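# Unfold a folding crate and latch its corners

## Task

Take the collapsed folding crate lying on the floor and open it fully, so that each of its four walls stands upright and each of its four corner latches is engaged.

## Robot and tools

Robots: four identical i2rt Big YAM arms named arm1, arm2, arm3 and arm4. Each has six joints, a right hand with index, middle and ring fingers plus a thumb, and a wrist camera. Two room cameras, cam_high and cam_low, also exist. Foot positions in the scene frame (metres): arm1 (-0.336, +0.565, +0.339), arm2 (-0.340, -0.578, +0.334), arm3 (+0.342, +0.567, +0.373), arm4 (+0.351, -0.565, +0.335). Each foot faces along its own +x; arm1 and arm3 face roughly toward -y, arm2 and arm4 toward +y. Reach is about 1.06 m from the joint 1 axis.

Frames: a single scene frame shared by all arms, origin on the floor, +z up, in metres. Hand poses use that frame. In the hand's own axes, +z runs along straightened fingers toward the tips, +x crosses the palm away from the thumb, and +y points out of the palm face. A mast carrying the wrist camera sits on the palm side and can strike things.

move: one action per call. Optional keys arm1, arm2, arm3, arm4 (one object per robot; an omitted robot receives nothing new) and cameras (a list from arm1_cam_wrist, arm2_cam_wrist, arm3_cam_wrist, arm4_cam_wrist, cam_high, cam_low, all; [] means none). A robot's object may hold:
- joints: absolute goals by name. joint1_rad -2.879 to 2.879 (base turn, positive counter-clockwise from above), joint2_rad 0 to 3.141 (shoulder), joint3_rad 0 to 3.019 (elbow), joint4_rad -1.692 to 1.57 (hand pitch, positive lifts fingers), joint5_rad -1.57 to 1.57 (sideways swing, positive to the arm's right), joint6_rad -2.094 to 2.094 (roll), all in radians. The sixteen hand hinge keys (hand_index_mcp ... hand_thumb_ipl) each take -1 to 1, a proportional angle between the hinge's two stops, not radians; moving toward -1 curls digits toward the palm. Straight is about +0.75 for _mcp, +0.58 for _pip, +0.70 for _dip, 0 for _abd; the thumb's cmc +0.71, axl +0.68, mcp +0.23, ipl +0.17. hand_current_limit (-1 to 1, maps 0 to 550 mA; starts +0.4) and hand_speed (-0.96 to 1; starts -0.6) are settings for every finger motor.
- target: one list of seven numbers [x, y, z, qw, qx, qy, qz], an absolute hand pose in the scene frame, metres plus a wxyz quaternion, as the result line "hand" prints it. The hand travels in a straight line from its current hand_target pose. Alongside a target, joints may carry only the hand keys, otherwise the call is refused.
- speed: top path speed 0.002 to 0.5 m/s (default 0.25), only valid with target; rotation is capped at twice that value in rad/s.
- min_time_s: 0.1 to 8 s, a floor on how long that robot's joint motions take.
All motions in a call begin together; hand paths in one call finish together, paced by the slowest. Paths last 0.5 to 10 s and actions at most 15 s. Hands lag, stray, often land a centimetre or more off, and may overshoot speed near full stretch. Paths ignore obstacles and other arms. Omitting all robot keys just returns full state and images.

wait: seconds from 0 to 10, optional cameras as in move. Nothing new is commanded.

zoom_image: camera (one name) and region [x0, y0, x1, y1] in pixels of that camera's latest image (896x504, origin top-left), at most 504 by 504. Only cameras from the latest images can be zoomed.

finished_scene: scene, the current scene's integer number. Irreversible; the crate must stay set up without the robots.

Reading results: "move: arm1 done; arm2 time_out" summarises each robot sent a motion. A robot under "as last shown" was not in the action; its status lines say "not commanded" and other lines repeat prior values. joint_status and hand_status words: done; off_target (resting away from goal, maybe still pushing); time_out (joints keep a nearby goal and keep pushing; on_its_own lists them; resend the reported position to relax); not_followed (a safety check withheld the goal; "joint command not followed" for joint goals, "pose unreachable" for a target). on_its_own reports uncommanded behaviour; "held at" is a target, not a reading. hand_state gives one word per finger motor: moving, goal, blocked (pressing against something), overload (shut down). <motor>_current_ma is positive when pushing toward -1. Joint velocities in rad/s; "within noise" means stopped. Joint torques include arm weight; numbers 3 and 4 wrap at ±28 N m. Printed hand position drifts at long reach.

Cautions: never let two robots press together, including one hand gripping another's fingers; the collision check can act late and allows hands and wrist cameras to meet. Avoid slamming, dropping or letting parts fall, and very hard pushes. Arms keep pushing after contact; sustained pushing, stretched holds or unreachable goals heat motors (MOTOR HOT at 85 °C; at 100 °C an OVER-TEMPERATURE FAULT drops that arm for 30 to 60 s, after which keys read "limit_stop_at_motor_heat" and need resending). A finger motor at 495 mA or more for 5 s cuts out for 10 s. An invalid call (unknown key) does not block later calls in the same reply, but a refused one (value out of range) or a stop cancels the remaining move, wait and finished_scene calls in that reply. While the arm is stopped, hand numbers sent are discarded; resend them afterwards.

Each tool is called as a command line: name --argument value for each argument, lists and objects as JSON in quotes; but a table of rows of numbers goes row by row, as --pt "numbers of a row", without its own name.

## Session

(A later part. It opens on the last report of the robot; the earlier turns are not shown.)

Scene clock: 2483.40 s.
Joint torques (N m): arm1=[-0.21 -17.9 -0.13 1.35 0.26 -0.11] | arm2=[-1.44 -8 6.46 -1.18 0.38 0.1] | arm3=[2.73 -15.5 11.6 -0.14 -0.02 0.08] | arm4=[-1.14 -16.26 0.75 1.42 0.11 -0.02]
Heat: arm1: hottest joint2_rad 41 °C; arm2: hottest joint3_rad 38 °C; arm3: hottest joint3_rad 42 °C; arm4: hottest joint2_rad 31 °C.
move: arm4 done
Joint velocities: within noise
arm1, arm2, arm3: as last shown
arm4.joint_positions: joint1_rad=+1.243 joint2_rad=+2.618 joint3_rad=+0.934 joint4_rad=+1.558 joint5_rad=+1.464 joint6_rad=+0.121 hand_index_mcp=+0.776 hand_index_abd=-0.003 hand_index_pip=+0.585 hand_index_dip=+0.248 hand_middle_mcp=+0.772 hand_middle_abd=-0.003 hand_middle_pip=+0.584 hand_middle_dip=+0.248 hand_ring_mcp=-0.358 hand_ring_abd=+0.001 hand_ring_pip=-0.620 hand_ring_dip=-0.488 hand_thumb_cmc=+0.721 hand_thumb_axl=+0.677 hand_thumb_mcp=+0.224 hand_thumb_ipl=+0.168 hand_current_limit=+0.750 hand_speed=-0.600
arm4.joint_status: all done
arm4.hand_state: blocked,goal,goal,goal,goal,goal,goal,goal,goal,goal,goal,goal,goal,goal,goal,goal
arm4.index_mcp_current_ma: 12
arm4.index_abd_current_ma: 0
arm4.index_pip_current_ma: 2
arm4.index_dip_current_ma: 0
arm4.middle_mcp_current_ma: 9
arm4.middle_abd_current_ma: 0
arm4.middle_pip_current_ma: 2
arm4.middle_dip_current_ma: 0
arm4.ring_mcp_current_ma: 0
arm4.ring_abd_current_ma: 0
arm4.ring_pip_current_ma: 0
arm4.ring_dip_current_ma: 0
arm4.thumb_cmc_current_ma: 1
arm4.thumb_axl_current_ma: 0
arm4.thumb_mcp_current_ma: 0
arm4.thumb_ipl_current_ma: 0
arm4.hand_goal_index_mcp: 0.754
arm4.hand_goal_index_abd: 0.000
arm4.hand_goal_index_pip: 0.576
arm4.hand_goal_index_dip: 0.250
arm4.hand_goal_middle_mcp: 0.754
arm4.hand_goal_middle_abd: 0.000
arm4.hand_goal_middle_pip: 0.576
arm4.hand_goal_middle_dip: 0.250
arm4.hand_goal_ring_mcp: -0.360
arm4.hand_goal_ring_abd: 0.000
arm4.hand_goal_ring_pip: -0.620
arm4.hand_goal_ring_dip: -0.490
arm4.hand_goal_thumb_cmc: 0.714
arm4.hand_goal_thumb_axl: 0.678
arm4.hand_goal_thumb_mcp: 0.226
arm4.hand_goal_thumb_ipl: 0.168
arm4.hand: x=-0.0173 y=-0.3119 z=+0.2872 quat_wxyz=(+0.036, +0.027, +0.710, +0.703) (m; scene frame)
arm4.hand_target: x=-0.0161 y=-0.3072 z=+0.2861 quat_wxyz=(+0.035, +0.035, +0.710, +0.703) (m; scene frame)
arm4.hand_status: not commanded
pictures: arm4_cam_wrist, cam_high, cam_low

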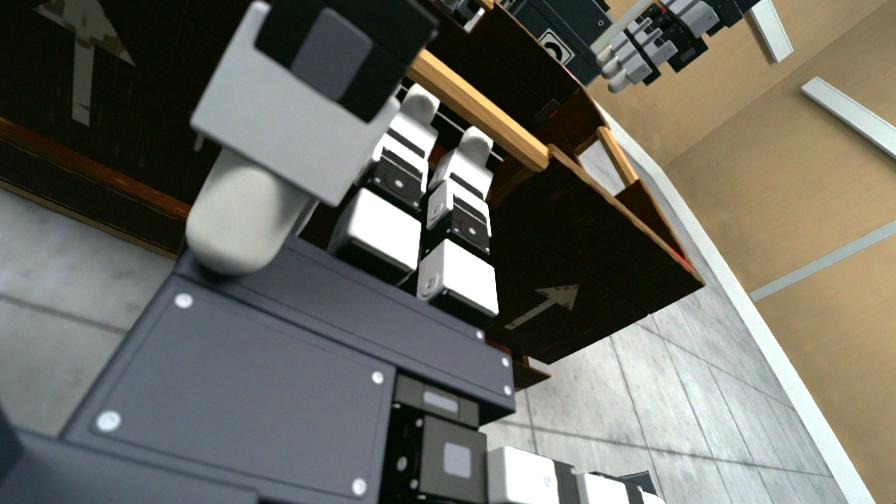

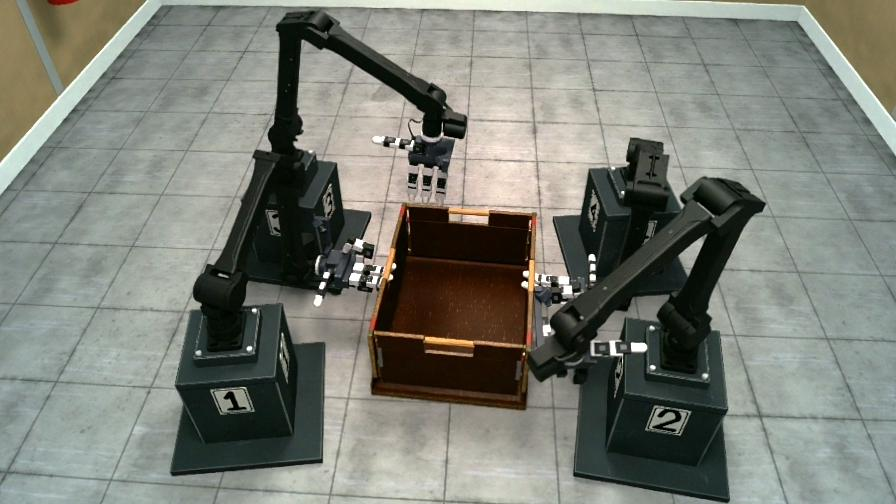

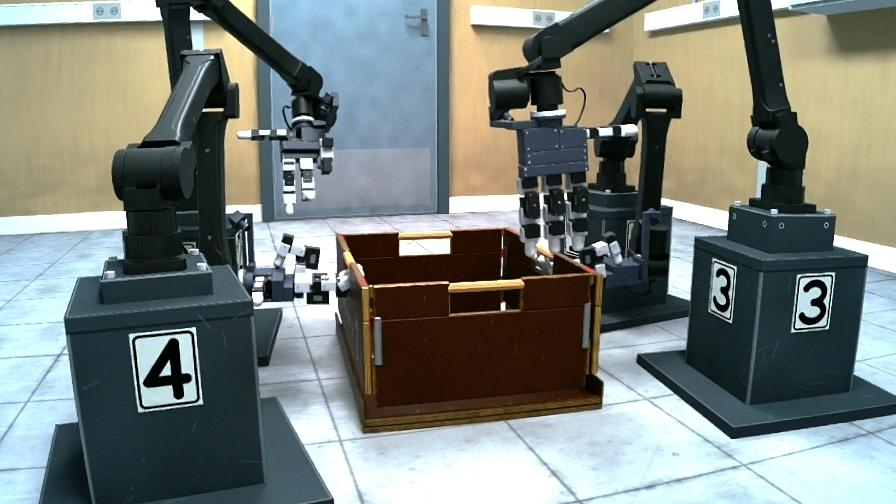

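move --arm4 '{"joints": {"hand_index_dip": 0.696, "hand_middle_dip": 0.696}}'

move --arm4 '{"target": [-0.016, -0.312, 0.300, 0.0345, 0.0345, 0.7063, 0.7063], "speed": 0.05}'

move --arm4 '{"target": [-0.010, -0.42, 0.310, 0.0345, 0.0345, 0.7063, 0.7063], "speed": 0.06}' --cameras '["cam_high", "cam_low", "arm4_cam_wrist"]'

Scene clock: 2488.57 s.
Joint torques (N m): arm1=[-0.26 -17.9 -0.13 1.33 0.26 -0.11] | arm2=[-1.49 -8 6.45 -1.18 0.38 0.1] | arm3=[2.73 -15.56 11.6 -0.14 -0.02 0.08] | arm4=[-1.03 -16.5 0.8 1.39 0.11 -0.02]
Heat: arm1: hottest joint2_rad 41 °C; arm2: hottest joint3_rad 38 °C; arm3: hottest joint3_rad 43 °C; arm4: hottest joint2_rad 31 °C.
move: arm4 done
Joint velocities: within noise
arm1, arm2, arm3: as last shown
arm4.joint_positions: joint1_rad=+1.243 joint2_rad=+2.618 joint3_rad=+0.934 joint4_rad=+1.558 joint5_rad=+1.464 joint6_rad=+0.120 hand_index_mcp=+0.754 hand_index_abd=-0.003 hand_index_pip=+0.575 hand_index_dip=+0.690 hand_middle_mcp=+0.756 hand_middle_abd=-0.004 hand_middle_pip=+0.579 hand_middle_dip=+0.679 hand_ring_mcp=-0.358 hand_ring_abd=+0.001 hand_ring_pip=-0.620 hand_ring_dip=-0.488 hand_thumb_cmc=+0.721 hand_thumb_axl=+0.677 hand_thumb_mcp=+0.224 hand_thumb_ipl=+0.168 hand_current_limit=+0.750 hand_speed=-0.600
arm4.joint_status: all done
arm4.hand_state: goal,goal,goal,goal,goal,goal,goal,goal,goal,goal,goal,goal,goal,goal,goal,goal
arm4.index_mcp_current_ma: 0
arm4.index_abd_current_ma: 0
arm4.index_pip_current_ma: 0
arm4.index_dip_current_ma: -1
arm4.middle_mcp_current_ma: 0
arm4.middle_abd_current_ma: 0
arm4.middle_pip_current_ma: 0
arm4.middle_dip_current_ma: -7
arm4.ring_mcp_current_ma: 0
arm4.ring_abd_current_ma: 0
arm4.ring_pip_current_ma: 0
arm4.ring_dip_current_ma: 0
arm4.thumb_cmc_current_ma: 1
arm4.thumb_axl_current_ma: 0
arm4.thumb_mcp_current_ma: 0
arm4.thumb_ipl_current_ma: 0
arm4.hand_goal_index_mcp: 0.754
arm4.hand_goal_index_abd: 0.000
arm4.hand_goal_index_pip: 0.576
arm4.hand_goal_index_dip: 0.696
arm4.hand_goal_middle_mcp: 0.754
arm4.hand_goal_middle_abd: 0.000
arm4.hand_goal_middle_pip: 0.576
arm4.hand_goal_middle_dip: 0.696
arm4.hand_goal_ring_mcp: -0.360
arm4.hand_goal_ring_abd: 0.000
arm4.hand_goal_ring_pip: -0.620
arm4.hand_goal_ring_dip: -0.490
arm4.hand_goal_thumb_cmc: 0.714
arm4.hand_goal_thumb_axl: 0.678
arm4.hand_goal_thumb_mcp: 0.226
arm4.hand_goal_thumb_ipl: 0.168
arm4.hand: x=-0.0173 y=-0.3119 z=+0.2872 quat_wxyz=(+0.036, +0.027, +0.710, +0.703) (m; scene frame)
arm4.hand_target: x=-0.0161 y=-0.3072 z=+0.2861 quat_wxyz=(+0.035, +0.035, +0.710, +0.703) (m; scene frame)
arm4.hand_status: not commanded
pictures: none

Scene clock: 2489.57 s.
Joint torques (N m): arm1=[-0.21 -17.96 -0.1 1.36 0.27 -0.11] | arm2=[-1.38 -8 6.45 -1.17 0.37 0.1] | arm3=[2.78 -15.44 11.59 -0.14 -0.02 0.08] | arm4=[-0.26 -18.43 -0.51 1.37 0.35 -0.11]
Heat: arm1: hottest joint2_rad 41 °C; arm2: hottest joint3_rad 38 °C; arm3: hottest joint3_rad 43 °C; arm4: hottest joint2_rad 31 °C.
move: arm4 done
Joint velocities: within noise
arm1, arm2, arm3: as last shown
arm4.joint_positions: joint1_rad=+1.243 joint2_rad=+2.607 joint3_rad=+0.923 joint4_rad=+1.558 joint5_rad=+1.469 joint6_rad=+0.120 hand_index_mcp=+0.761 hand_index_abd=-0.003 hand_index_pip=+0.576 hand_index_dip=+0.694 hand_middle_mcp=+0.762 hand_middle_abd=-0.003 hand_middle_pip=+0.579 hand_middle_dip=+0.694 hand_ring_mcp=-0.358 hand_ring_abd=+0.001 hand_ring_pip=-0.620 hand_ring_dip=-0.488 hand_thumb_cmc=+0.721 hand_thumb_axl=+0.677 hand_thumb_mcp=+0.224 hand_thumb_ipl=+0.168 hand_current_limit=+0.750 hand_speed=-0.600
arm4.joint_status: not commanded
arm4.hand_state: goal,goal,goal,goal,goal,goal,goal,goal,goal,goal,goal,goal,goal,goal,goal,goal
arm4.index_mcp_current_ma: 2
arm4.index_abd_current_ma: 0
arm4.index_pip_current_ma: 0
arm4.index_dip_current_ma: 0
arm4.middle_mcp_current_ma: 2
arm4.middle_abd_current_ma: 0
arm4.middle_pip_current_ma: 0
arm4.middle_dip_current_ma: 0
arm4.ring_mcp_current_ma: 0
arm4.ring_abd_current_ma: 0
arm4.ring_pip_current_ma: 0
arm4.ring_dip_current_ma: 0
arm4.thumb_cmc_current_ma: 1
arm4.thumb_axl_current_ma: 0
arm4.thumb_mcp_current_ma: 0
arm4.thumb_ipl_current_ma: 0
arm4.hand_goal_index_mcp: 0.754
arm4.hand_goal_index_abd: 0.000
arm4.hand_goal_index_pip: 0.576
arm4.hand_goal_index_dip: 0.696
arm4.hand_goal_middle_mcp: 0.754
arm4.hand_goal_middle_abd: 0.000
arm4.hand_goal_middle_pip: 0.576
arm4.hand_goal_middle_dip: 0.696
arm4.hand_goal_ring_mcp: -0.360
arm4.hand_goal_ring_abd: 0.000
arm4.hand_goal_ring_pip: -0.620
arm4.hand_goal_ring_dip: -0.490
arm4.hand_goal_thumb_cmc: 0.714
arm4.hand_goal_thumb_axl: 0.678
arm4.hand_goal_thumb_mcp: 0.226
arm4.hand_goal_thumb_ipl: 0.168
arm4.hand: x=-0.0152 y=-0.3124 z=+0.2913 quat_wxyz=(+0.038, +0.029, +0.710, +0.703) (m; scene frame)
arm4.hand_target: x=-0.0161 y=-0.3121 z=+0.2999 quat_wxyz=(+0.035, +0.035, +0.709, +0.704) (m; scene frame)
arm4.hand_status: done (0.009 m and 0.9 deg from the pose sent, 0.013 m and 1.0 deg at the start; a joint's target at an end of its range on 30 of 30 steps)
pictures: none

Scene clock: 2492.03 s.
Joint torques (N m): arm1=[-0.21 -17.9 -0.12 1.35 0.26 -0.11] | arm2=[-1.44 -8 6.45 -1.18 0.38 0.09] | arm3=[2.73 -15.44 11.6 -0.13 -0.02 0.08] | arm4=[0.26 -17.26 -1.57 1.31 0.45 0.05]
Heat: arm1: hottest joint2_rad 41 °C; arm2: hottest joint3_rad 38 °C; arm3: hottest joint3_rad 43 °C; arm4: hottest joint2_rad 32 °C.
move: arm4 off_target
Joint velocities: within noise
arm1, arm2, arm3: as last shown
arm4.joint_positions: joint1_rad=+1.511 joint2_rad=+2.577 joint3_rad=+0.793 joint4_rad=+1.558 joint5_rad=+1.559 joint6_rad=+0.210 hand_index_mcp=+0.761 hand_index_abd=-0.003 hand_index_pip=+0.576 hand_index_dip=+0.694 hand_middle_mcp=+0.762 hand_middle_abd=-0.003 hand_middle_pip=+0.579 hand_middle_dip=+0.694 hand_ring_mcp=-0.358 hand_ring_abd=+0.001 hand_ring_pip=-0.620 hand_ring_dip=-0.488 hand_thumb_cmc=+0.721 hand_thumb_axl=+0.677 hand_thumb_mcp=+0.224 hand_thumb_ipl=+0.168 hand_current_limit=+0.750 hand_speed=-0.600
arm4.joint_status: not commanded
arm4.hand_state: goal,goal,goal,goal,goal,goal,goal,goal,goal,goal,goal,goal,goal,goal,goal,goal
arm4.index_mcp_current_ma: 2
arm4.index_abd_current_ma: 0
arm4.index_pip_current_ma: 0
arm4.index_dip_current_ma: 0
arm4.middle_mcp_current_ma: 2
arm4.middle_abd_current_ma: 0
arm4.middle_pip_current_ma: 0
arm4.middle_dip_current_ma: 0
arm4.ring_mcp_current_ma: 0
arm4.ring_abd_current_ma: 0
arm4.ring_pip_current_ma: 0
arm4.ring_dip_current_ma: 0
arm4.thumb_cmc_current_ma: 1
arm4.thumb_axl_current_ma: 0
arm4.thumb_mcp_current_ma: 0
arm4.thumb_ipl_current_ma: 0
arm4.hand_goal_index_mcp: 0.754
arm4.hand_goal_index_abd: 0.000
arm4.hand_goal_index_pip: 0.576
arm4.hand_goal_index_dip: 0.696
arm4.hand_goal_middle_mcp: 0.754
arm4.hand_goal_middle_abd: 0.000
arm4.hand_goal_middle_pip: 0.576
arm4.hand_goal_middle_dip: 0.696
arm4.hand_goal_ring_mcp: -0.360
arm4.hand_goal_ring_abd: 0.000
arm4.hand_goal_ring_pip: -0.620
arm4.hand_goal_ring_dip: -0.490
arm4.hand_goal_thumb_cmc: 0.714
arm4.hand_goal_thumb_axl: 0.678
arm4.hand_goal_thumb_mcp: 0.226
arm4.hand_goal_thumb_ipl: 0.168
arm4.hand: x=-0.0110 y=-0.4162 z=+0.3027 quat_wxyz=(-0.021, -0.038, +0.706, +0.706) (m; scene frame)
arm4.hand_target: x=-0.0101 y=-0.4189 z=+0.3098 quat_wxyz=(-0.031, -0.031, +0.706, +0.706) (m; scene frame)
arm4.hand_status: off_target (0.008 m and 10.5 deg from the pose sent, 0.109 m and 0.9 deg at the start; a joint's target at an end of its range on 54 of 74 steps)
pictures: arm4_cam_wrist, cam_high, cam_low

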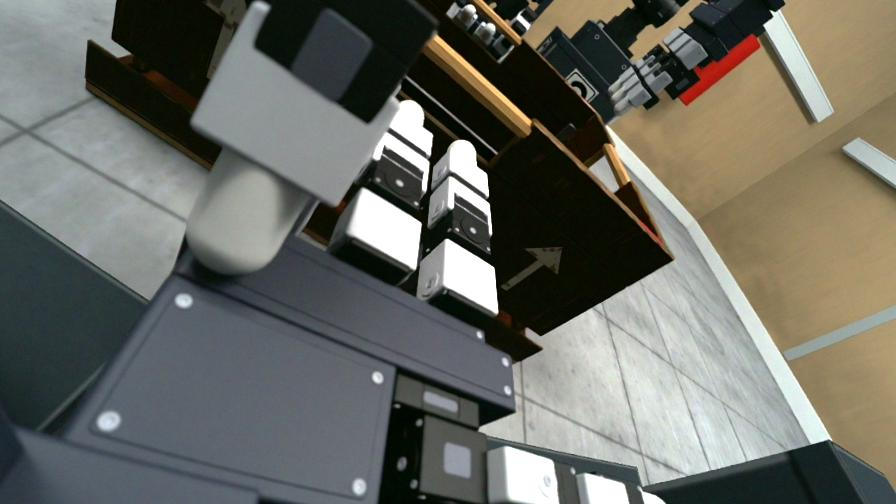

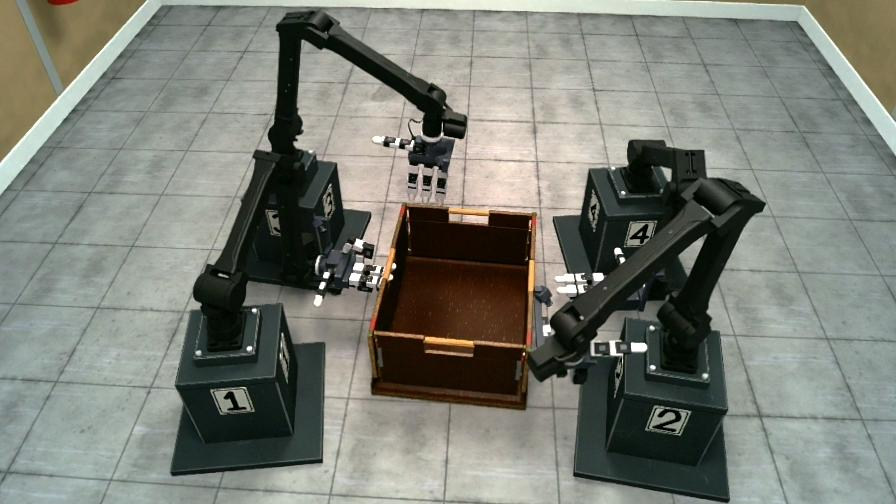

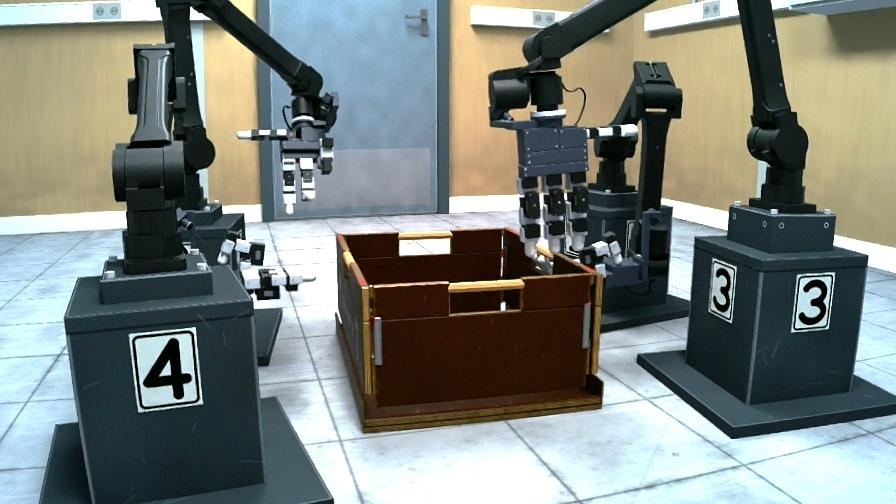

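zoom_image --camera "cam_low" --region '[355, 275, 405, 375]'

zoom_image --camera "cam_low" --region '[362, 300, 392, 330]'

zoom_image --camera "cam_high" --region '[505, 330, 545, 370]'

zoom_image --camera "cam_high" --region '[515, 200, 545, 260]'

Scaled by 5.040.

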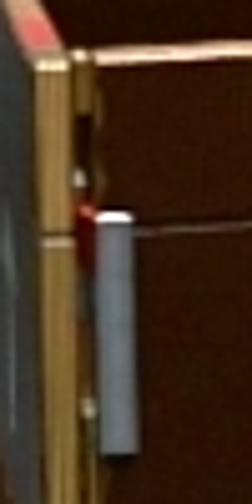

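Scaled by 16.800.

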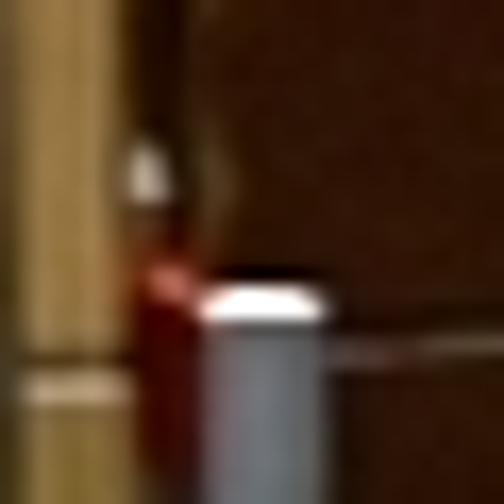

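Scaled by 12.600.

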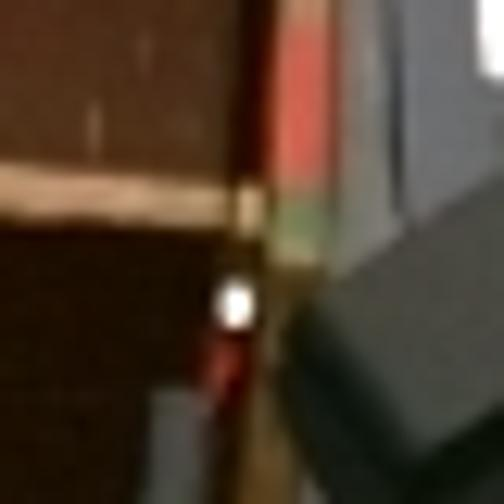

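Scaled by 8.400.

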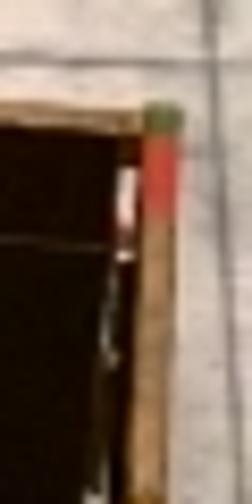

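move --arm3 '{"target": [0.15, -0.10, 0.43, 0.2161, 0.9751, -0.0477, -0.0106], "speed": 0.25, "joints": {"hand_ring_dip": -0.246, "hand_middle_mcp": -0.36, "hand_middle_pip": -0.62, "hand_middle_dip": -0.49, "hand_index_mcp": -0.36, "hand_index_pip": -0.62, "hand_index_dip": -0.49}}' --cameras '["cam_high", "arm3_cam_wrist"]'

Scene clock: 2546.93 s.
Joint torques (N m): arm1=[-0.26 -17.96 -0.14 1.35 0.26 -0.11] | arm2=[-1.49 -8 6.48 -1.18 0.38 0.1] | arm3=[0.85 -16.32 12.21 1.66 -0.2 -0.18] | arm4=[0.26 -17.08 -1.54 1.32 0.45 0.05]
Heat: arm1: hottest joint2_rad 41 °C; arm2: hottest joint3_rad 37 °C; arm3: hottest joint3_rad 46 °C; arm4: hottest joint2_rad 34 °C.
move: arm3 off_target
Joint velocities: within noise
arm1, arm2, arm4: as last shown
arm3.joint_positions: joint1_rad=-0.153 joint2_rad=+1.886 joint3_rad=+1.206 joint4_rad=-0.530 joint5_rad=-0.072 joint6_rad=-0.158 hand_index_mcp=-0.341 hand_index_abd=-0.003 hand_index_pip=-0.617 hand_index_dip=-0.488 hand_middle_mcp=-0.342 hand_middle_abd=-0.002 hand_middle_pip=-0.617 hand_middle_dip=-0.487 hand_ring_mcp=+0.754 hand_ring_abd=-0.003 hand_ring_pip=+0.574 hand_ring_dip=-0.242 hand_thumb_cmc=+0.714 hand_thumb_axl=+0.677 hand_thumb_mcp=+0.223 hand_thumb_ipl=+0.168 hand_current_limit=+0.750 hand_speed=-0.600
arm3.joint_status: all done
arm3.hand_state: goal,goal,goal,goal,goal,goal,goal,goal,goal,goal,goal,goal,goal,goal,goal,goal
arm3.index_mcp_current_ma: 12
arm3.index_abd_current_ma: 0
arm3.index_pip_current_ma: 0
arm3.index_dip_current_ma: 0
arm3.middle_mcp_current_ma: 11
arm3.middle_abd_current_ma: 0
arm3.middle_pip_current_ma: 0
arm3.middle_dip_current_ma: 0
arm3.ring_mcp_current_ma: 0
arm3.ring_abd_current_ma: 0
arm3.ring_pip_current_ma: 0
arm3.ring_dip_current_ma: 1
arm3.thumb_cmc_current_ma: 0
arm3.thumb_axl_current_ma: 0
arm3.thumb_mcp_current_ma: -1
arm3.thumb_ipl_current_ma: 0
arm3.hand_goal_index_mcp: -0.360
arm3.hand_goal_index_abd: 0.000
arm3.hand_goal_index_pip: -0.620
arm3.hand_goal_index_dip: -0.490
arm3.hand_goal_middle_mcp: -0.360
arm3.hand_goal_middle_abd: 0.000
arm3.hand_goal_middle_pip: -0.620
arm3.hand_goal_middle_dip: -0.490
arm3.hand_goal_ring_mcp: 0.754
arm3.hand_goal_ring_abd: 0.000
arm3.hand_goal_ring_pip: 0.576
arm3.hand_goal_ring_dip: -0.246
arm3.hand_goal_thumb_cmc: 0.714
arm3.hand_goal_thumb_axl: 0.678
arm3.hand_goal_thumb_mcp: 0.226
arm3.hand_goal_thumb_ipl: 0.168
arm3.hand: x=+0.1627 y=-0.0783 z=+0.4076 quat_wxyz=(+0.188, +0.981, -0.052, -0.003) (m; scene frame)
arm3.hand_target: x=+0.1504 y=-0.0983 z=+0.4309 quat_wxyz=(+0.216, +0.975, -0.048, -0.011) (m; scene frame)
arm3.hand_status: off_target (0.034 m and 3.5 deg from the pose sent, 0.220 m and 93.4 deg at the start)
arm4.hand: x=-0.0109 y=-0.4162 z=+0.3027 quat_wxyz=(-0.021, -0.038, +0.706, +0.706) (m; scene frame)
pictures: arm3_cam_wrist, cam_high

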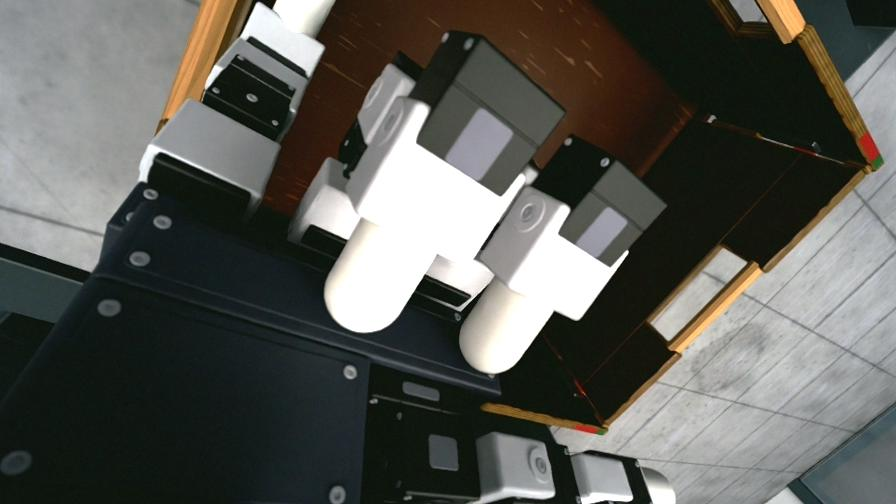

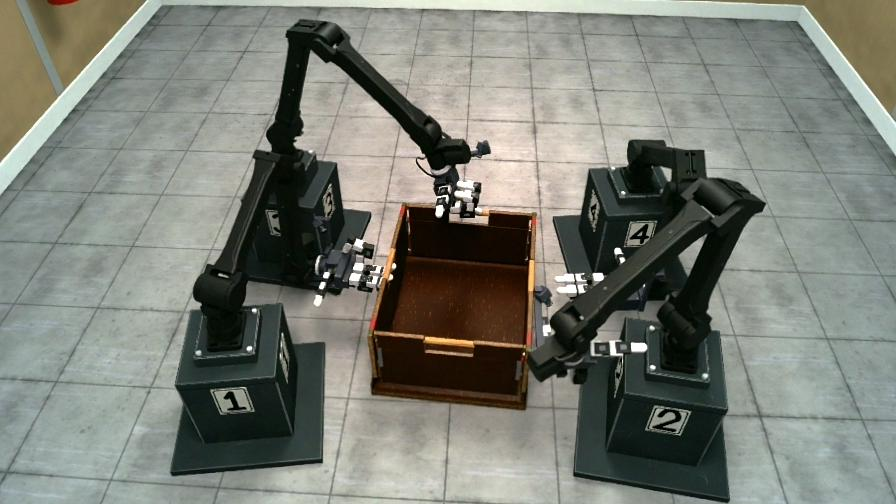

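zoom_image --camera "arm3_cam_wrist" --region '[680, 90, 896, 190]'

zoom_image --camera "arm3_cam_wrist" --region '[530, 330, 640, 450]'

Scaled by 2.333.

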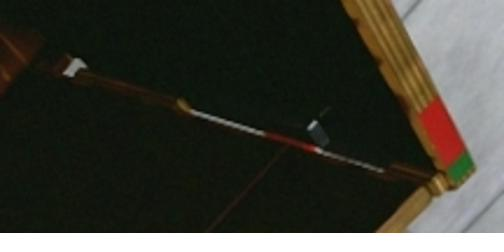

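Scaled by 4.200.

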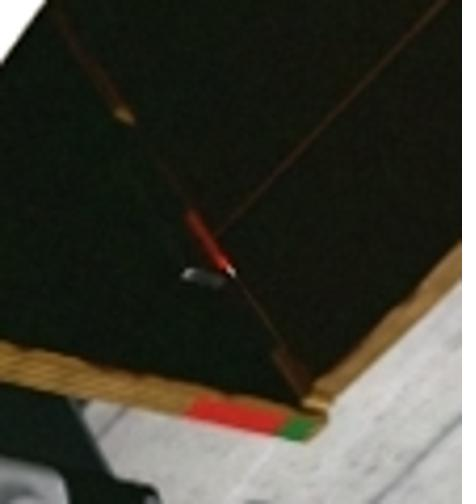

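move --arm3 '{"target": [-0.05, -0.13, 0.36, 0.2161, 0.9751, -0.0477, -0.0106], "speed": 0.2}' --cameras '["cam_high", "arm3_cam_wrist"]'

zoom_image --camera "arm3_cam_wrist" --region '[600, 60, 896, 260]'

Scene clock: 2559.27 s.
Joint torques (N m): arm1=[-0.15 -17.96 -0.13 1.36 0.26 -0.12] | arm2=[-1.49 -7.94 6.43 -1.17 0.38 0.1] | arm3=[1.79 -21.42 12.46 0.84 -0.38 -0.17] | arm4=[0.38 -17.2 -1.47 1.29 0.45 0.05]
Heat: arm1: hottest joint2_rad 42 °C; arm2: hottest joint3_rad 37 °C; arm3: hottest joint3_rad 45 °C; arm4: hottest joint2_rad 34 °C.
move: arm3 off_target
Joint velocities: within noise
arm1, arm2, arm4: as last shown
arm3.joint_positions: joint1_rad=-0.447 joint2_rad=+2.236 joint3_rad=+1.597 joint4_rad=-0.584 joint5_rad=-0.185 joint6_rad=-0.421 hand_index_mcp=-0.341 hand_index_abd=-0.003 hand_index_pip=-0.617 hand_index_dip=-0.488 hand_middle_mcp=-0.342 hand_middle_abd=-0.002 hand_middle_pip=-0.617 hand_middle_dip=-0.487 hand_ring_mcp=+0.754 hand_ring_abd=-0.003 hand_ring_pip=+0.574 hand_ring_dip=-0.242 hand_thumb_cmc=+0.715 hand_thumb_axl=+0.677 hand_thumb_mcp=+0.223 hand_thumb_ipl=+0.168 hand_current_limit=+0.750 hand_speed=-0.600
arm3.joint_status: not commanded
arm3.hand_state: goal,goal,goal,goal,goal,goal,goal,goal,goal,goal,goal,goal,goal,goal,goal,goal
arm3.index_mcp_current_ma: 12
arm3.index_abd_current_ma: 0
arm3.index_pip_current_ma: 0
arm3.index_dip_current_ma: 0
arm3.middle_mcp_current_ma: 11
arm3.middle_abd_current_ma: 0
arm3.middle_pip_current_ma: 0
arm3.middle_dip_current_ma: 0
arm3.ring_mcp_current_ma: 0
arm3.ring_abd_current_ma: 0
arm3.ring_pip_current_ma: 0
arm3.ring_dip_current_ma: 1
arm3.thumb_cmc_current_ma: 0
arm3.thumb_axl_current_ma: 0
arm3.thumb_mcp_current_ma: -1
arm3.thumb_ipl_current_ma: 0
arm3.hand_goal_index_mcp: -0.360
arm3.hand_goal_index_abd: 0.000
arm3.hand_goal_index_pip: -0.620
arm3.hand_goal_index_dip: -0.490
arm3.hand_goal_middle_mcp: -0.360
arm3.hand_goal_middle_abd: 0.000
arm3.hand_goal_middle_pip: -0.620
arm3.hand_goal_middle_dip: -0.490
arm3.hand_goal_ring_mcp: 0.754
arm3.hand_goal_ring_abd: 0.000
arm3.hand_goal_ring_pip: 0.576
arm3.hand_goal_ring_dip: -0.246
arm3.hand_goal_thumb_cmc: 0.714
arm3.hand_goal_thumb_axl: 0.678
arm3.hand_goal_thumb_mcp: 0.226
arm3.hand_goal_thumb_ipl: 0.168
arm3.hand: x=-0.0406 y=-0.1138 z=+0.3399 quat_wxyz=(+0.200, +0.978, -0.057, -0.001) (m; scene frame)
arm3.hand_target: x=-0.0493 y=-0.1289 z=+0.3603 quat_wxyz=(+0.216, +0.975, -0.048, -0.011) (m; scene frame)
arm3.hand_status: off_target (0.027 m and 2.5 deg from the pose sent, 0.224 m and 3.5 deg at the start)
pictures: arm3_cam_wrist, cam_high

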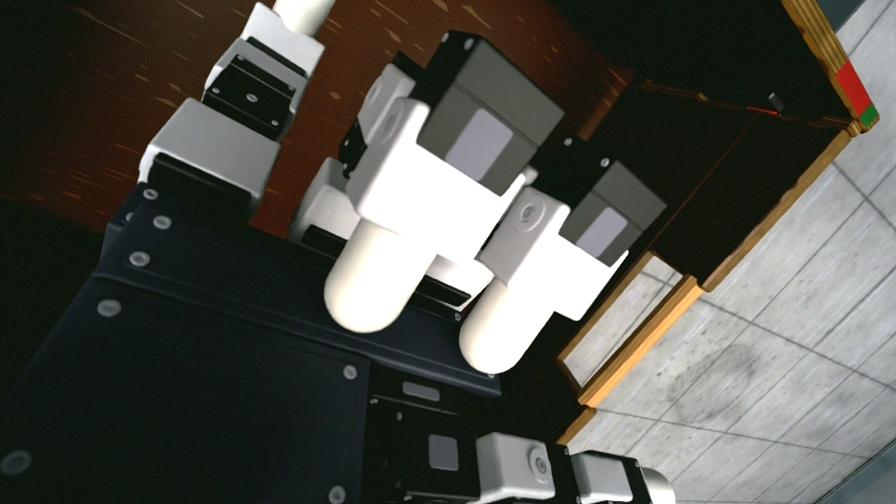

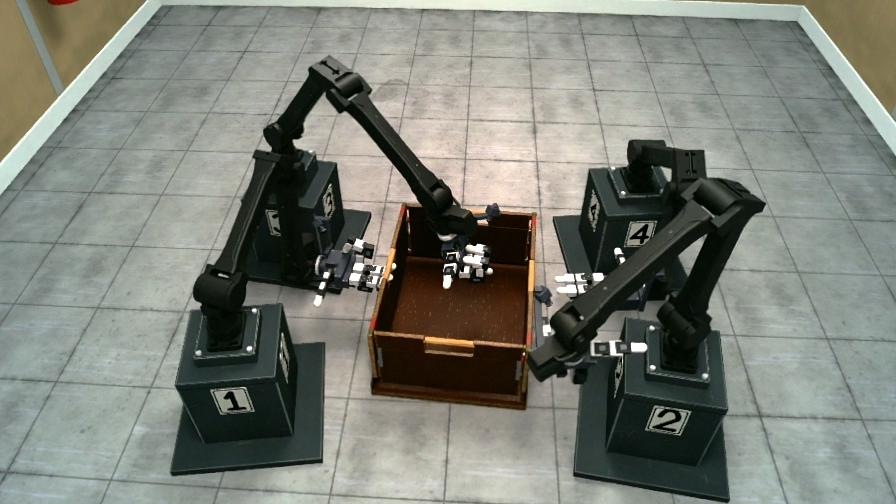

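Scaled by 1.703.

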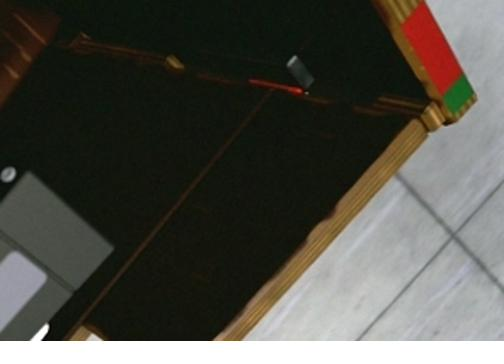

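zoom_image --camera "arm3_cam_wrist" --region '[700, 70, 896, 150]'

zoom_image --camera "arm3_cam_wrist" --region '[740, 80, 800, 130]'

Scaled by 2.571.

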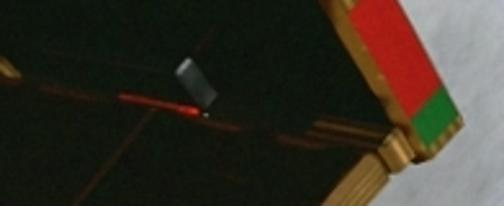

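Scaled by 8.400.

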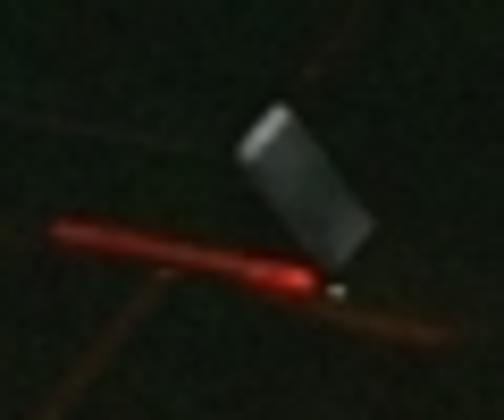

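move --arm3 '{"target": [-0.10, -0.15, 0.31, 0.2161, 0.9751, -0.0477, -0.0106], "speed": 0.15}' --cameras '["cam_high", "arm3_cam_wrist"]'

zoom_image --camera "arm3_cam_wrist" --region '[600, 0, 896, 200]'

Scene clock: 2571.90 s.
Joint torques (N m): arm1=[-0.26 -17.9 -0.12 1.35 0.26 -0.11] | arm2=[-1.49 -8 6.46 -1.18 0.38 0.1] | arm3=[1.55 -24.06 12.48 0.75 -0.4 -0.19] | arm4=[0.32 -17.38 -1.47 1.28 0.45 0.05]
Heat: arm1: hottest joint2_rad 42 °C; arm2: hottest joint3_rad 37 °C; arm3: hottest joint3_rad 47 °C; arm4: hottest joint2_rad 35 °C.
move: arm3 off_target
Joint velocities: within noise
arm1, arm4: as last shown
arm2.joint_positions: joint1_rad=+0.661 joint2_rad=+1.460 joint3_rad=+0.888 joint4_rad=-1.242 joint5_rad=+0.383 joint6_rad=+2.067 hand_index_mcp=+0.998 hand_index_abd=-0.002 hand_index_pip=+0.578 hand_index_dip=+0.693 hand_middle_mcp=+0.764 hand_middle_abd=-0.003 hand_middle_pip=+0.581 hand_middle_dip=-0.170 hand_ring_mcp=-0.344 hand_ring_abd=+0.002 hand_ring_pip=-0.618 hand_ring_dip=-0.488 hand_thumb_cmc=+0.717 hand_thumb_axl=+0.677 hand_thumb_mcp=+0.223 hand_thumb_ipl=+0.168 hand_current_limit=+0.750 hand_speed=-0.600
arm2.joint_status: not commanded
arm2.hand_state: goal,goal,goal,goal,goal,goal,goal,goal,goal,goal,goal,goal,goal,goal,goal,goal
arm2.index_mcp_current_ma: 0
arm2.index_abd_current_ma: 0
arm2.index_pip_current_ma: 0
arm2.index_dip_current_ma: 0
arm2.middle_mcp_current_ma: 4
arm2.middle_abd_current_ma: 0
arm2.middle_pip_current_ma: 1
arm2.middle_dip_current_ma: 1
arm2.ring_mcp_current_ma: 9
arm2.ring_abd_current_ma: 0
arm2.ring_pip_current_ma: 0
arm2.ring_dip_current_ma: 0
arm2.thumb_cmc_current_ma: 0
arm2.thumb_axl_current_ma: 0
arm2.thumb_mcp_current_ma: -1
arm2.thumb_ipl_current_ma: 0
arm2.hand_goal_index_mcp: 1.000
arm2.hand_goal_index_abd: 0.000
arm2.hand_goal_index_pip: 0.576
arm2.hand_goal_index_dip: 0.696
arm2.hand_goal_middle_mcp: 0.754
arm2.hand_goal_middle_abd: 0.000
arm2.hand_goal_middle_pip: 0.576
arm2.hand_goal_middle_dip: -0.174
arm2.hand_goal_ring_mcp: -0.360
arm2.hand_goal_ring_abd: 0.000
arm2.hand_goal_ring_pip: -0.620
arm2.hand_goal_ring_dip: -0.490
arm2.hand_goal_thumb_cmc: 0.714
arm2.hand_goal_thumb_axl: 0.678
arm2.hand_goal_thumb_mcp: 0.226
arm2.hand_goal_thumb_ipl: 0.168
arm2.hand: x=-0.3597 y=-0.2912 z=+0.4512 quat_wxyz=(+0.167, +0.666, +0.711, +0.150) (m; scene frame)
arm2.hand_target: x=-0.3596 y=-0.2997 z=+0.4500 quat_wxyz=(+0.173, +0.667, +0.710, +0.148) (m; scene frame)
arm2.hand_status: not commanded
arm3.joint_positions: joint1_rad=-0.488 joint2_rad=+2.421 joint3_rad=+1.794 joint4_rad=-0.608 joint5_rad=-0.201 joint6_rad=-0.464 hand_index_mcp=-0.341 hand_index_abd=-0.003 hand_index_pip=-0.617 hand_index_dip=-0.488 hand_middle_mcp=-0.342 hand_middle_abd=-0.002 hand_middle_pip=-0.617 hand_middle_dip=-0.487 hand_ring_mcp=+0.754 hand_ring_abd=-0.003 hand_ring_pip=+0.574 hand_ring_dip=-0.242 hand_thumb_cmc=+0.715 hand_thumb_axl=+0.677 hand_thumb_mcp=+0.223 hand_thumb_ipl=+0.168 hand_current_limit=+0.750 hand_speed=-0.600
arm3.joint_status: not commanded
arm3.hand_state: goal,goal,goal,goal,goal,goal,goal,goal,goal,goal,goal,goal,goal,goal,goal,goal
arm3.index_mcp_current_ma: 11
arm3.index_abd_current_ma: 0
arm3.index_pip_current_ma: 0
arm3.index_dip_current_ma: 0
arm3.middle_mcp_current_ma: 10
arm3.middle_abd_current_ma: 0
arm3.middle_pip_current_ma: 0
arm3.middle_dip_current_ma: 0
arm3.ring_mcp_current_ma: 0
arm3.ring_abd_current_ma: 0
arm3.ring_pip_current_ma: 0
arm3.ring_dip_current_ma: 1
arm3.thumb_cmc_current_ma: 0
arm3.thumb_axl_current_ma: 0
arm3.thumb_mcp_current_ma: -1
arm3.thumb_ipl_current_ma: 0
arm3.hand_goal_index_mcp: -0.360
arm3.hand_goal_index_abd: 0.000
arm3.hand_goal_index_pip: -0.620
arm3.hand_goal_index_dip: -0.490
arm3.hand_goal_middle_mcp: -0.360
arm3.hand_goal_middle_abd: 0.000
arm3.hand_goal_middle_pip: -0.620
arm3.hand_goal_middle_dip: -0.490
arm3.hand_goal_ring_mcp: 0.754
arm3.hand_goal_ring_abd: 0.000
arm3.hand_goal_ring_pip: 0.576
arm3.hand_goal_ring_dip: -0.246
arm3.hand_goal_thumb_cmc: 0.714
arm3.hand_goal_thumb_axl: 0.678
arm3.hand_goal_thumb_mcp: 0.226
arm3.hand_goal_thumb_ipl: 0.168
arm3.hand: x=-0.0866 y=-0.1355 z=+0.2854 quat_wxyz=(+0.198, +0.979, -0.056, +0.001) (m; scene frame)
arm3.hand_target: x=-0.0993 y=-0.1489 z=+0.3108 quat_wxyz=(+0.216, +0.975, -0.048, -0.011) (m; scene frame)
arm3.hand_status: off_target (0.032 m and 2.7 deg from the pose sent, 0.076 m and 2.5 deg at the start)
pictures: arm3_cam_wrist, cam_high

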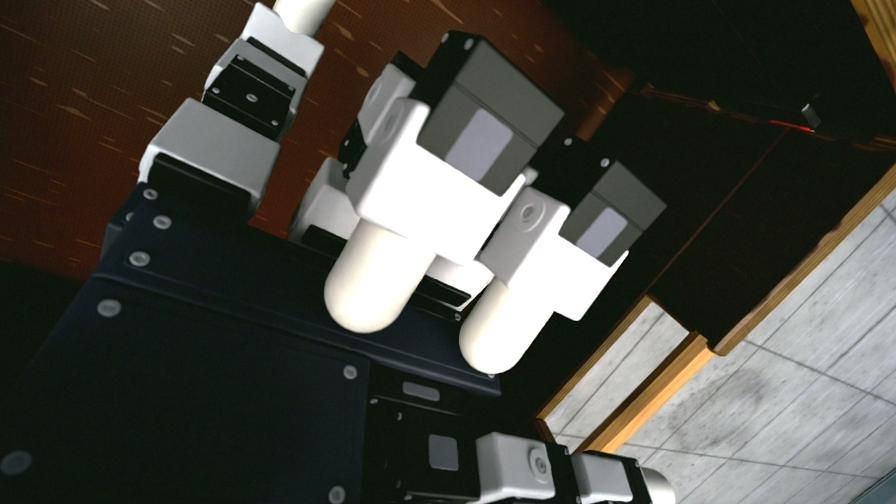

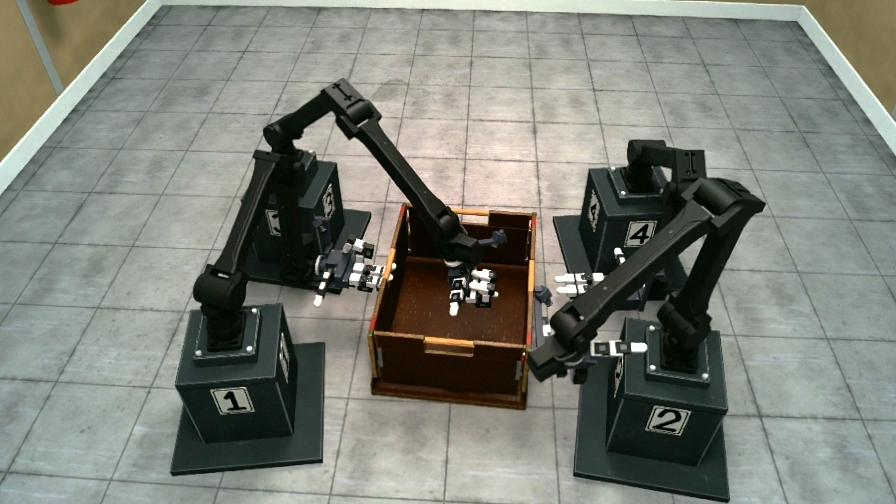

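Scaled by 1.703.

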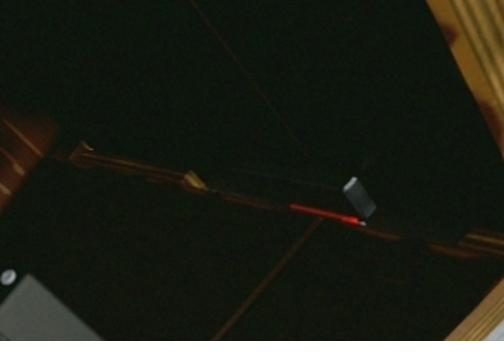

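zoom_image --camera "arm3_cam_wrist" --region '[760, 85, 850, 150]'

zoom_image --camera "arm3_cam_wrist" --region '[690, 75, 830, 150]'

Scaled by 5.600.

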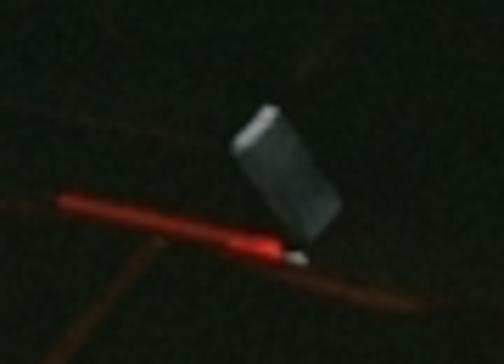

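Scaled by 3.600.

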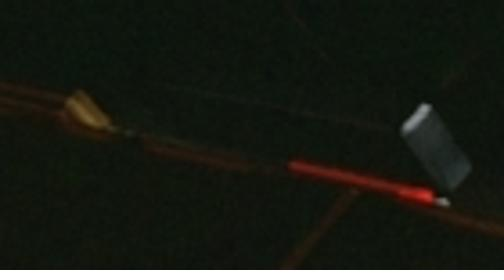

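move --arm3 '{"target": [-0.10, -0.20, 0.30, 0.2161, 0.9751, -0.0477, -0.0106], "speed": 0.1}' --cameras '["arm3_cam_wrist"]'

zoom_image --camera "arm3_cam_wrist" --region '[650, 0, 896, 200]'

Scene clock: 2578.80 s.
Joint torques (N m): arm1=[-0.21 -17.9 -0.13 1.36 0.26 -0.11] | arm2=[-1.44 -8 6.46 -1.17 0.38 0.1] | arm3=[2.49 -25 13.29 0.79 -0.21 0.11] | arm4=[0.32 -17.2 -1.47 1.32 0.44 0.04]
Heat: arm1: hottest joint2_rad 42 °C; arm2: hottest joint3_rad 37 °C; arm3: hottest joint3_rad 47 °C; arm4: hottest joint2_rad 35 °C.
move: arm3 off_target
Joint velocities: within noise
arm1.joint_positions: joint1_rad=+1.140 joint2_rad=+2.631 joint3_rad=+0.942 joint4_rad=+1.569 joint5_rad=+1.392 joint6_rad=+0.123 hand_index_mcp=+0.785 hand_index_abd=-0.011 hand_index_pip=+0.594 hand_index_dip=-0.038 hand_middle_mcp=+0.778 hand_middle_abd=-0.020 hand_middle_pip=+0.589 hand_middle_dip=-0.031 hand_ring_mcp=-0.358 hand_ring_abd=+0.001 hand_ring_pip=-0.620 hand_ring_dip=-0.487 hand_thumb_cmc=+0.721 hand_thumb_axl=+0.677 hand_thumb_mcp=+0.226 hand_thumb_ipl=+0.168 hand_current_limit=+0.750 hand_speed=-0.600
arm1.joint_status: not commanded
arm1.hand_state: blocked,goal,goal,goal,blocked,blocked,goal,goal,goal,goal,goal,goal,goal,goal,goal,goal
arm1.index_mcp_current_ma: 20
arm1.index_abd_current_ma: -2
arm1.index_pip_current_ma: 6
arm1.index_dip_current_ma: 3
arm1.middle_mcp_current_ma: 13
arm1.middle_abd_current_ma: -6
arm1.middle_pip_current_ma: 3
arm1.middle_dip_current_ma: 7
arm1.ring_mcp_current_ma: 0
arm1.ring_abd_current_ma: 0
arm1.ring_pip_current_ma: 0
arm1.ring_dip_current_ma: 0
arm1.thumb_cmc_current_ma: 1
arm1.thumb_axl_current_ma: 0
arm1.thumb_mcp_current_ma: 0
arm1.thumb_ipl_current_ma: 0
arm1.hand_goal_index_mcp: 0.754
arm1.hand_goal_index_abd: 0.000
arm1.hand_goal_index_pip: 0.576
arm1.hand_goal_index_dip: -0.050
arm1.hand_goal_middle_mcp: 0.754
arm1.hand_goal_middle_abd: 0.000
arm1.hand_goal_middle_pip: 0.576
arm1.hand_goal_middle_dip: -0.050
arm1.hand_goal_ring_mcp: -0.360
arm1.hand_goal_ring_abd: 0.000
arm1.hand_goal_ring_pip: -0.620
arm1.hand_goal_ring_dip: -0.490
arm1.hand_goal_thumb_cmc: 0.714
arm1.hand_goal_thumb_axl: 0.678
arm1.hand_goal_thumb_mcp: 0.226
arm1.hand_goal_thumb_ipl: 0.168
arm1.hand: x=+0.0250 y=+0.2836 z=+0.2893 quat_wxyz=(+0.699, +0.714, -0.035, -0.028) (m; scene frame)
arm1.hand_target: x=+0.0200 y=+0.2801 z=+0.2890 quat_wxyz=(+0.698, +0.714, -0.037, -0.035) (m; scene frame)
arm1.hand_status: not commanded
arm2, arm4: as last shown
arm3.joint_positions: joint1_rad=-0.463 joint2_rad=+2.539 joint3_rad=+2.009 joint4_rad=-0.698 joint5_rad=-0.192 joint6_rad=-0.460 hand_index_mcp=-0.341 hand_index_abd=-0.003 hand_index_pip=-0.617 hand_index_dip=-0.488 hand_middle_mcp=-0.342 hand_middle_abd=-0.002 hand_middle_pip=-0.617 hand_middle_dip=-0.487 hand_ring_mcp=+0.755 hand_ring_abd=-0.003 hand_ring_pip=+0.574 hand_ring_dip=-0.242 hand_thumb_cmc=+0.715 hand_thumb_axl=+0.677 hand_thumb_mcp=+0.223 hand_thumb_ipl=+0.168 hand_current_limit=+0.750 hand_speed=-0.600
arm3.joint_status: not commanded
arm3.hand_state: goal,goal,goal,goal,goal,goal,goal,goal,goal,goal,goal,goal,goal,goal,goal,goal
arm3.index_mcp_current_ma: 11
arm3.index_abd_current_ma: 0
arm3.index_pip_current_ma: 0
arm3.index_dip_current_ma: 0
arm3.middle_mcp_current_ma: 10
arm3.middle_abd_current_ma: 0
arm3.middle_pip_current_ma: 0
arm3.middle_dip_current_ma: 0
arm3.ring_mcp_current_ma: 0
arm3.ring_abd_current_ma: 0
arm3.ring_pip_current_ma: 0
arm3.ring_dip_current_ma: 1
arm3.thumb_cmc_current_ma: 0
arm3.thumb_axl_current_ma: 0
arm3.thumb_mcp_current_ma: -1
arm3.thumb_ipl_current_ma: 0
arm3.hand_goal_index_mcp: -0.360
arm3.hand_goal_index_abd: 0.000
arm3.hand_goal_index_pip: -0.620
arm3.hand_goal_index_dip: -0.490
arm3.hand_goal_middle_mcp: -0.360
arm3.hand_goal_middle_abd: 0.000
arm3.hand_goal_middle_pip: -0.620
arm3.hand_goal_middle_dip: -0.490
arm3.hand_goal_ring_mcp: 0.754
arm3.hand_goal_ring_abd: 0.000
arm3.hand_goal_ring_pip: 0.576
arm3.hand_goal_ring_dip: -0.246
arm3.hand_goal_thumb_cmc: 0.714
arm3.hand_goal_thumb_axl: 0.678
arm3.hand_goal_thumb_mcp: 0.226
arm3.hand_goal_thumb_ipl: 0.168
arm3.hand: x=-0.0938 y=-0.1816 z=+0.2779 quat_wxyz=(+0.199, +0.979, -0.046, -0.002) (m; scene frame)
arm3.hand_target: x=-0.0991 y=-0.1986 z=+0.3005 quat_wxyz=(+0.217, +0.975, -0.048, -0.011) (m; scene frame)
arm3.hand_status: off_target (0.029 m and 2.2 deg from the pose sent, 0.068 m and 2.7 deg at the start)
pictures: arm3_cam_wrist

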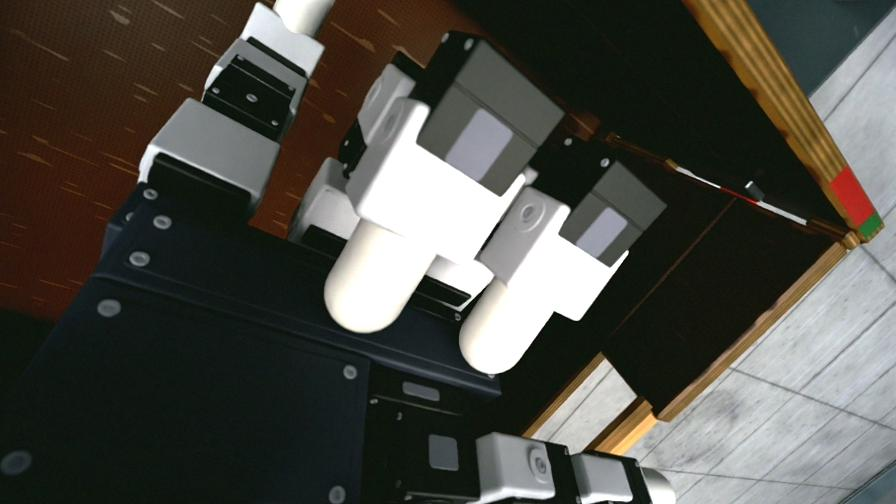

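Scaled by 2.049.

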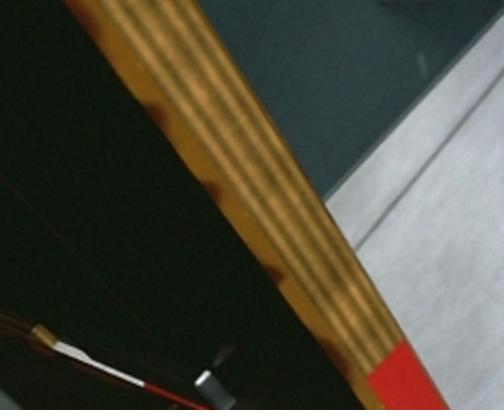

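zoom_image --camera "arm3_cam_wrist" --region '[650, 150, 830, 250]'

zoom_image --camera "arm3_cam_wrist" --region '[710, 170, 790, 220]'

Scaled by 2.800.

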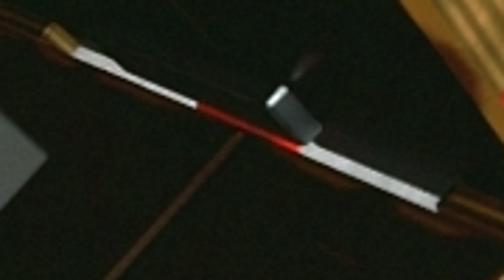

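Scaled by 6.300.

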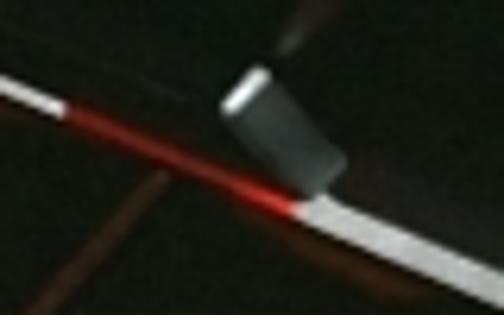

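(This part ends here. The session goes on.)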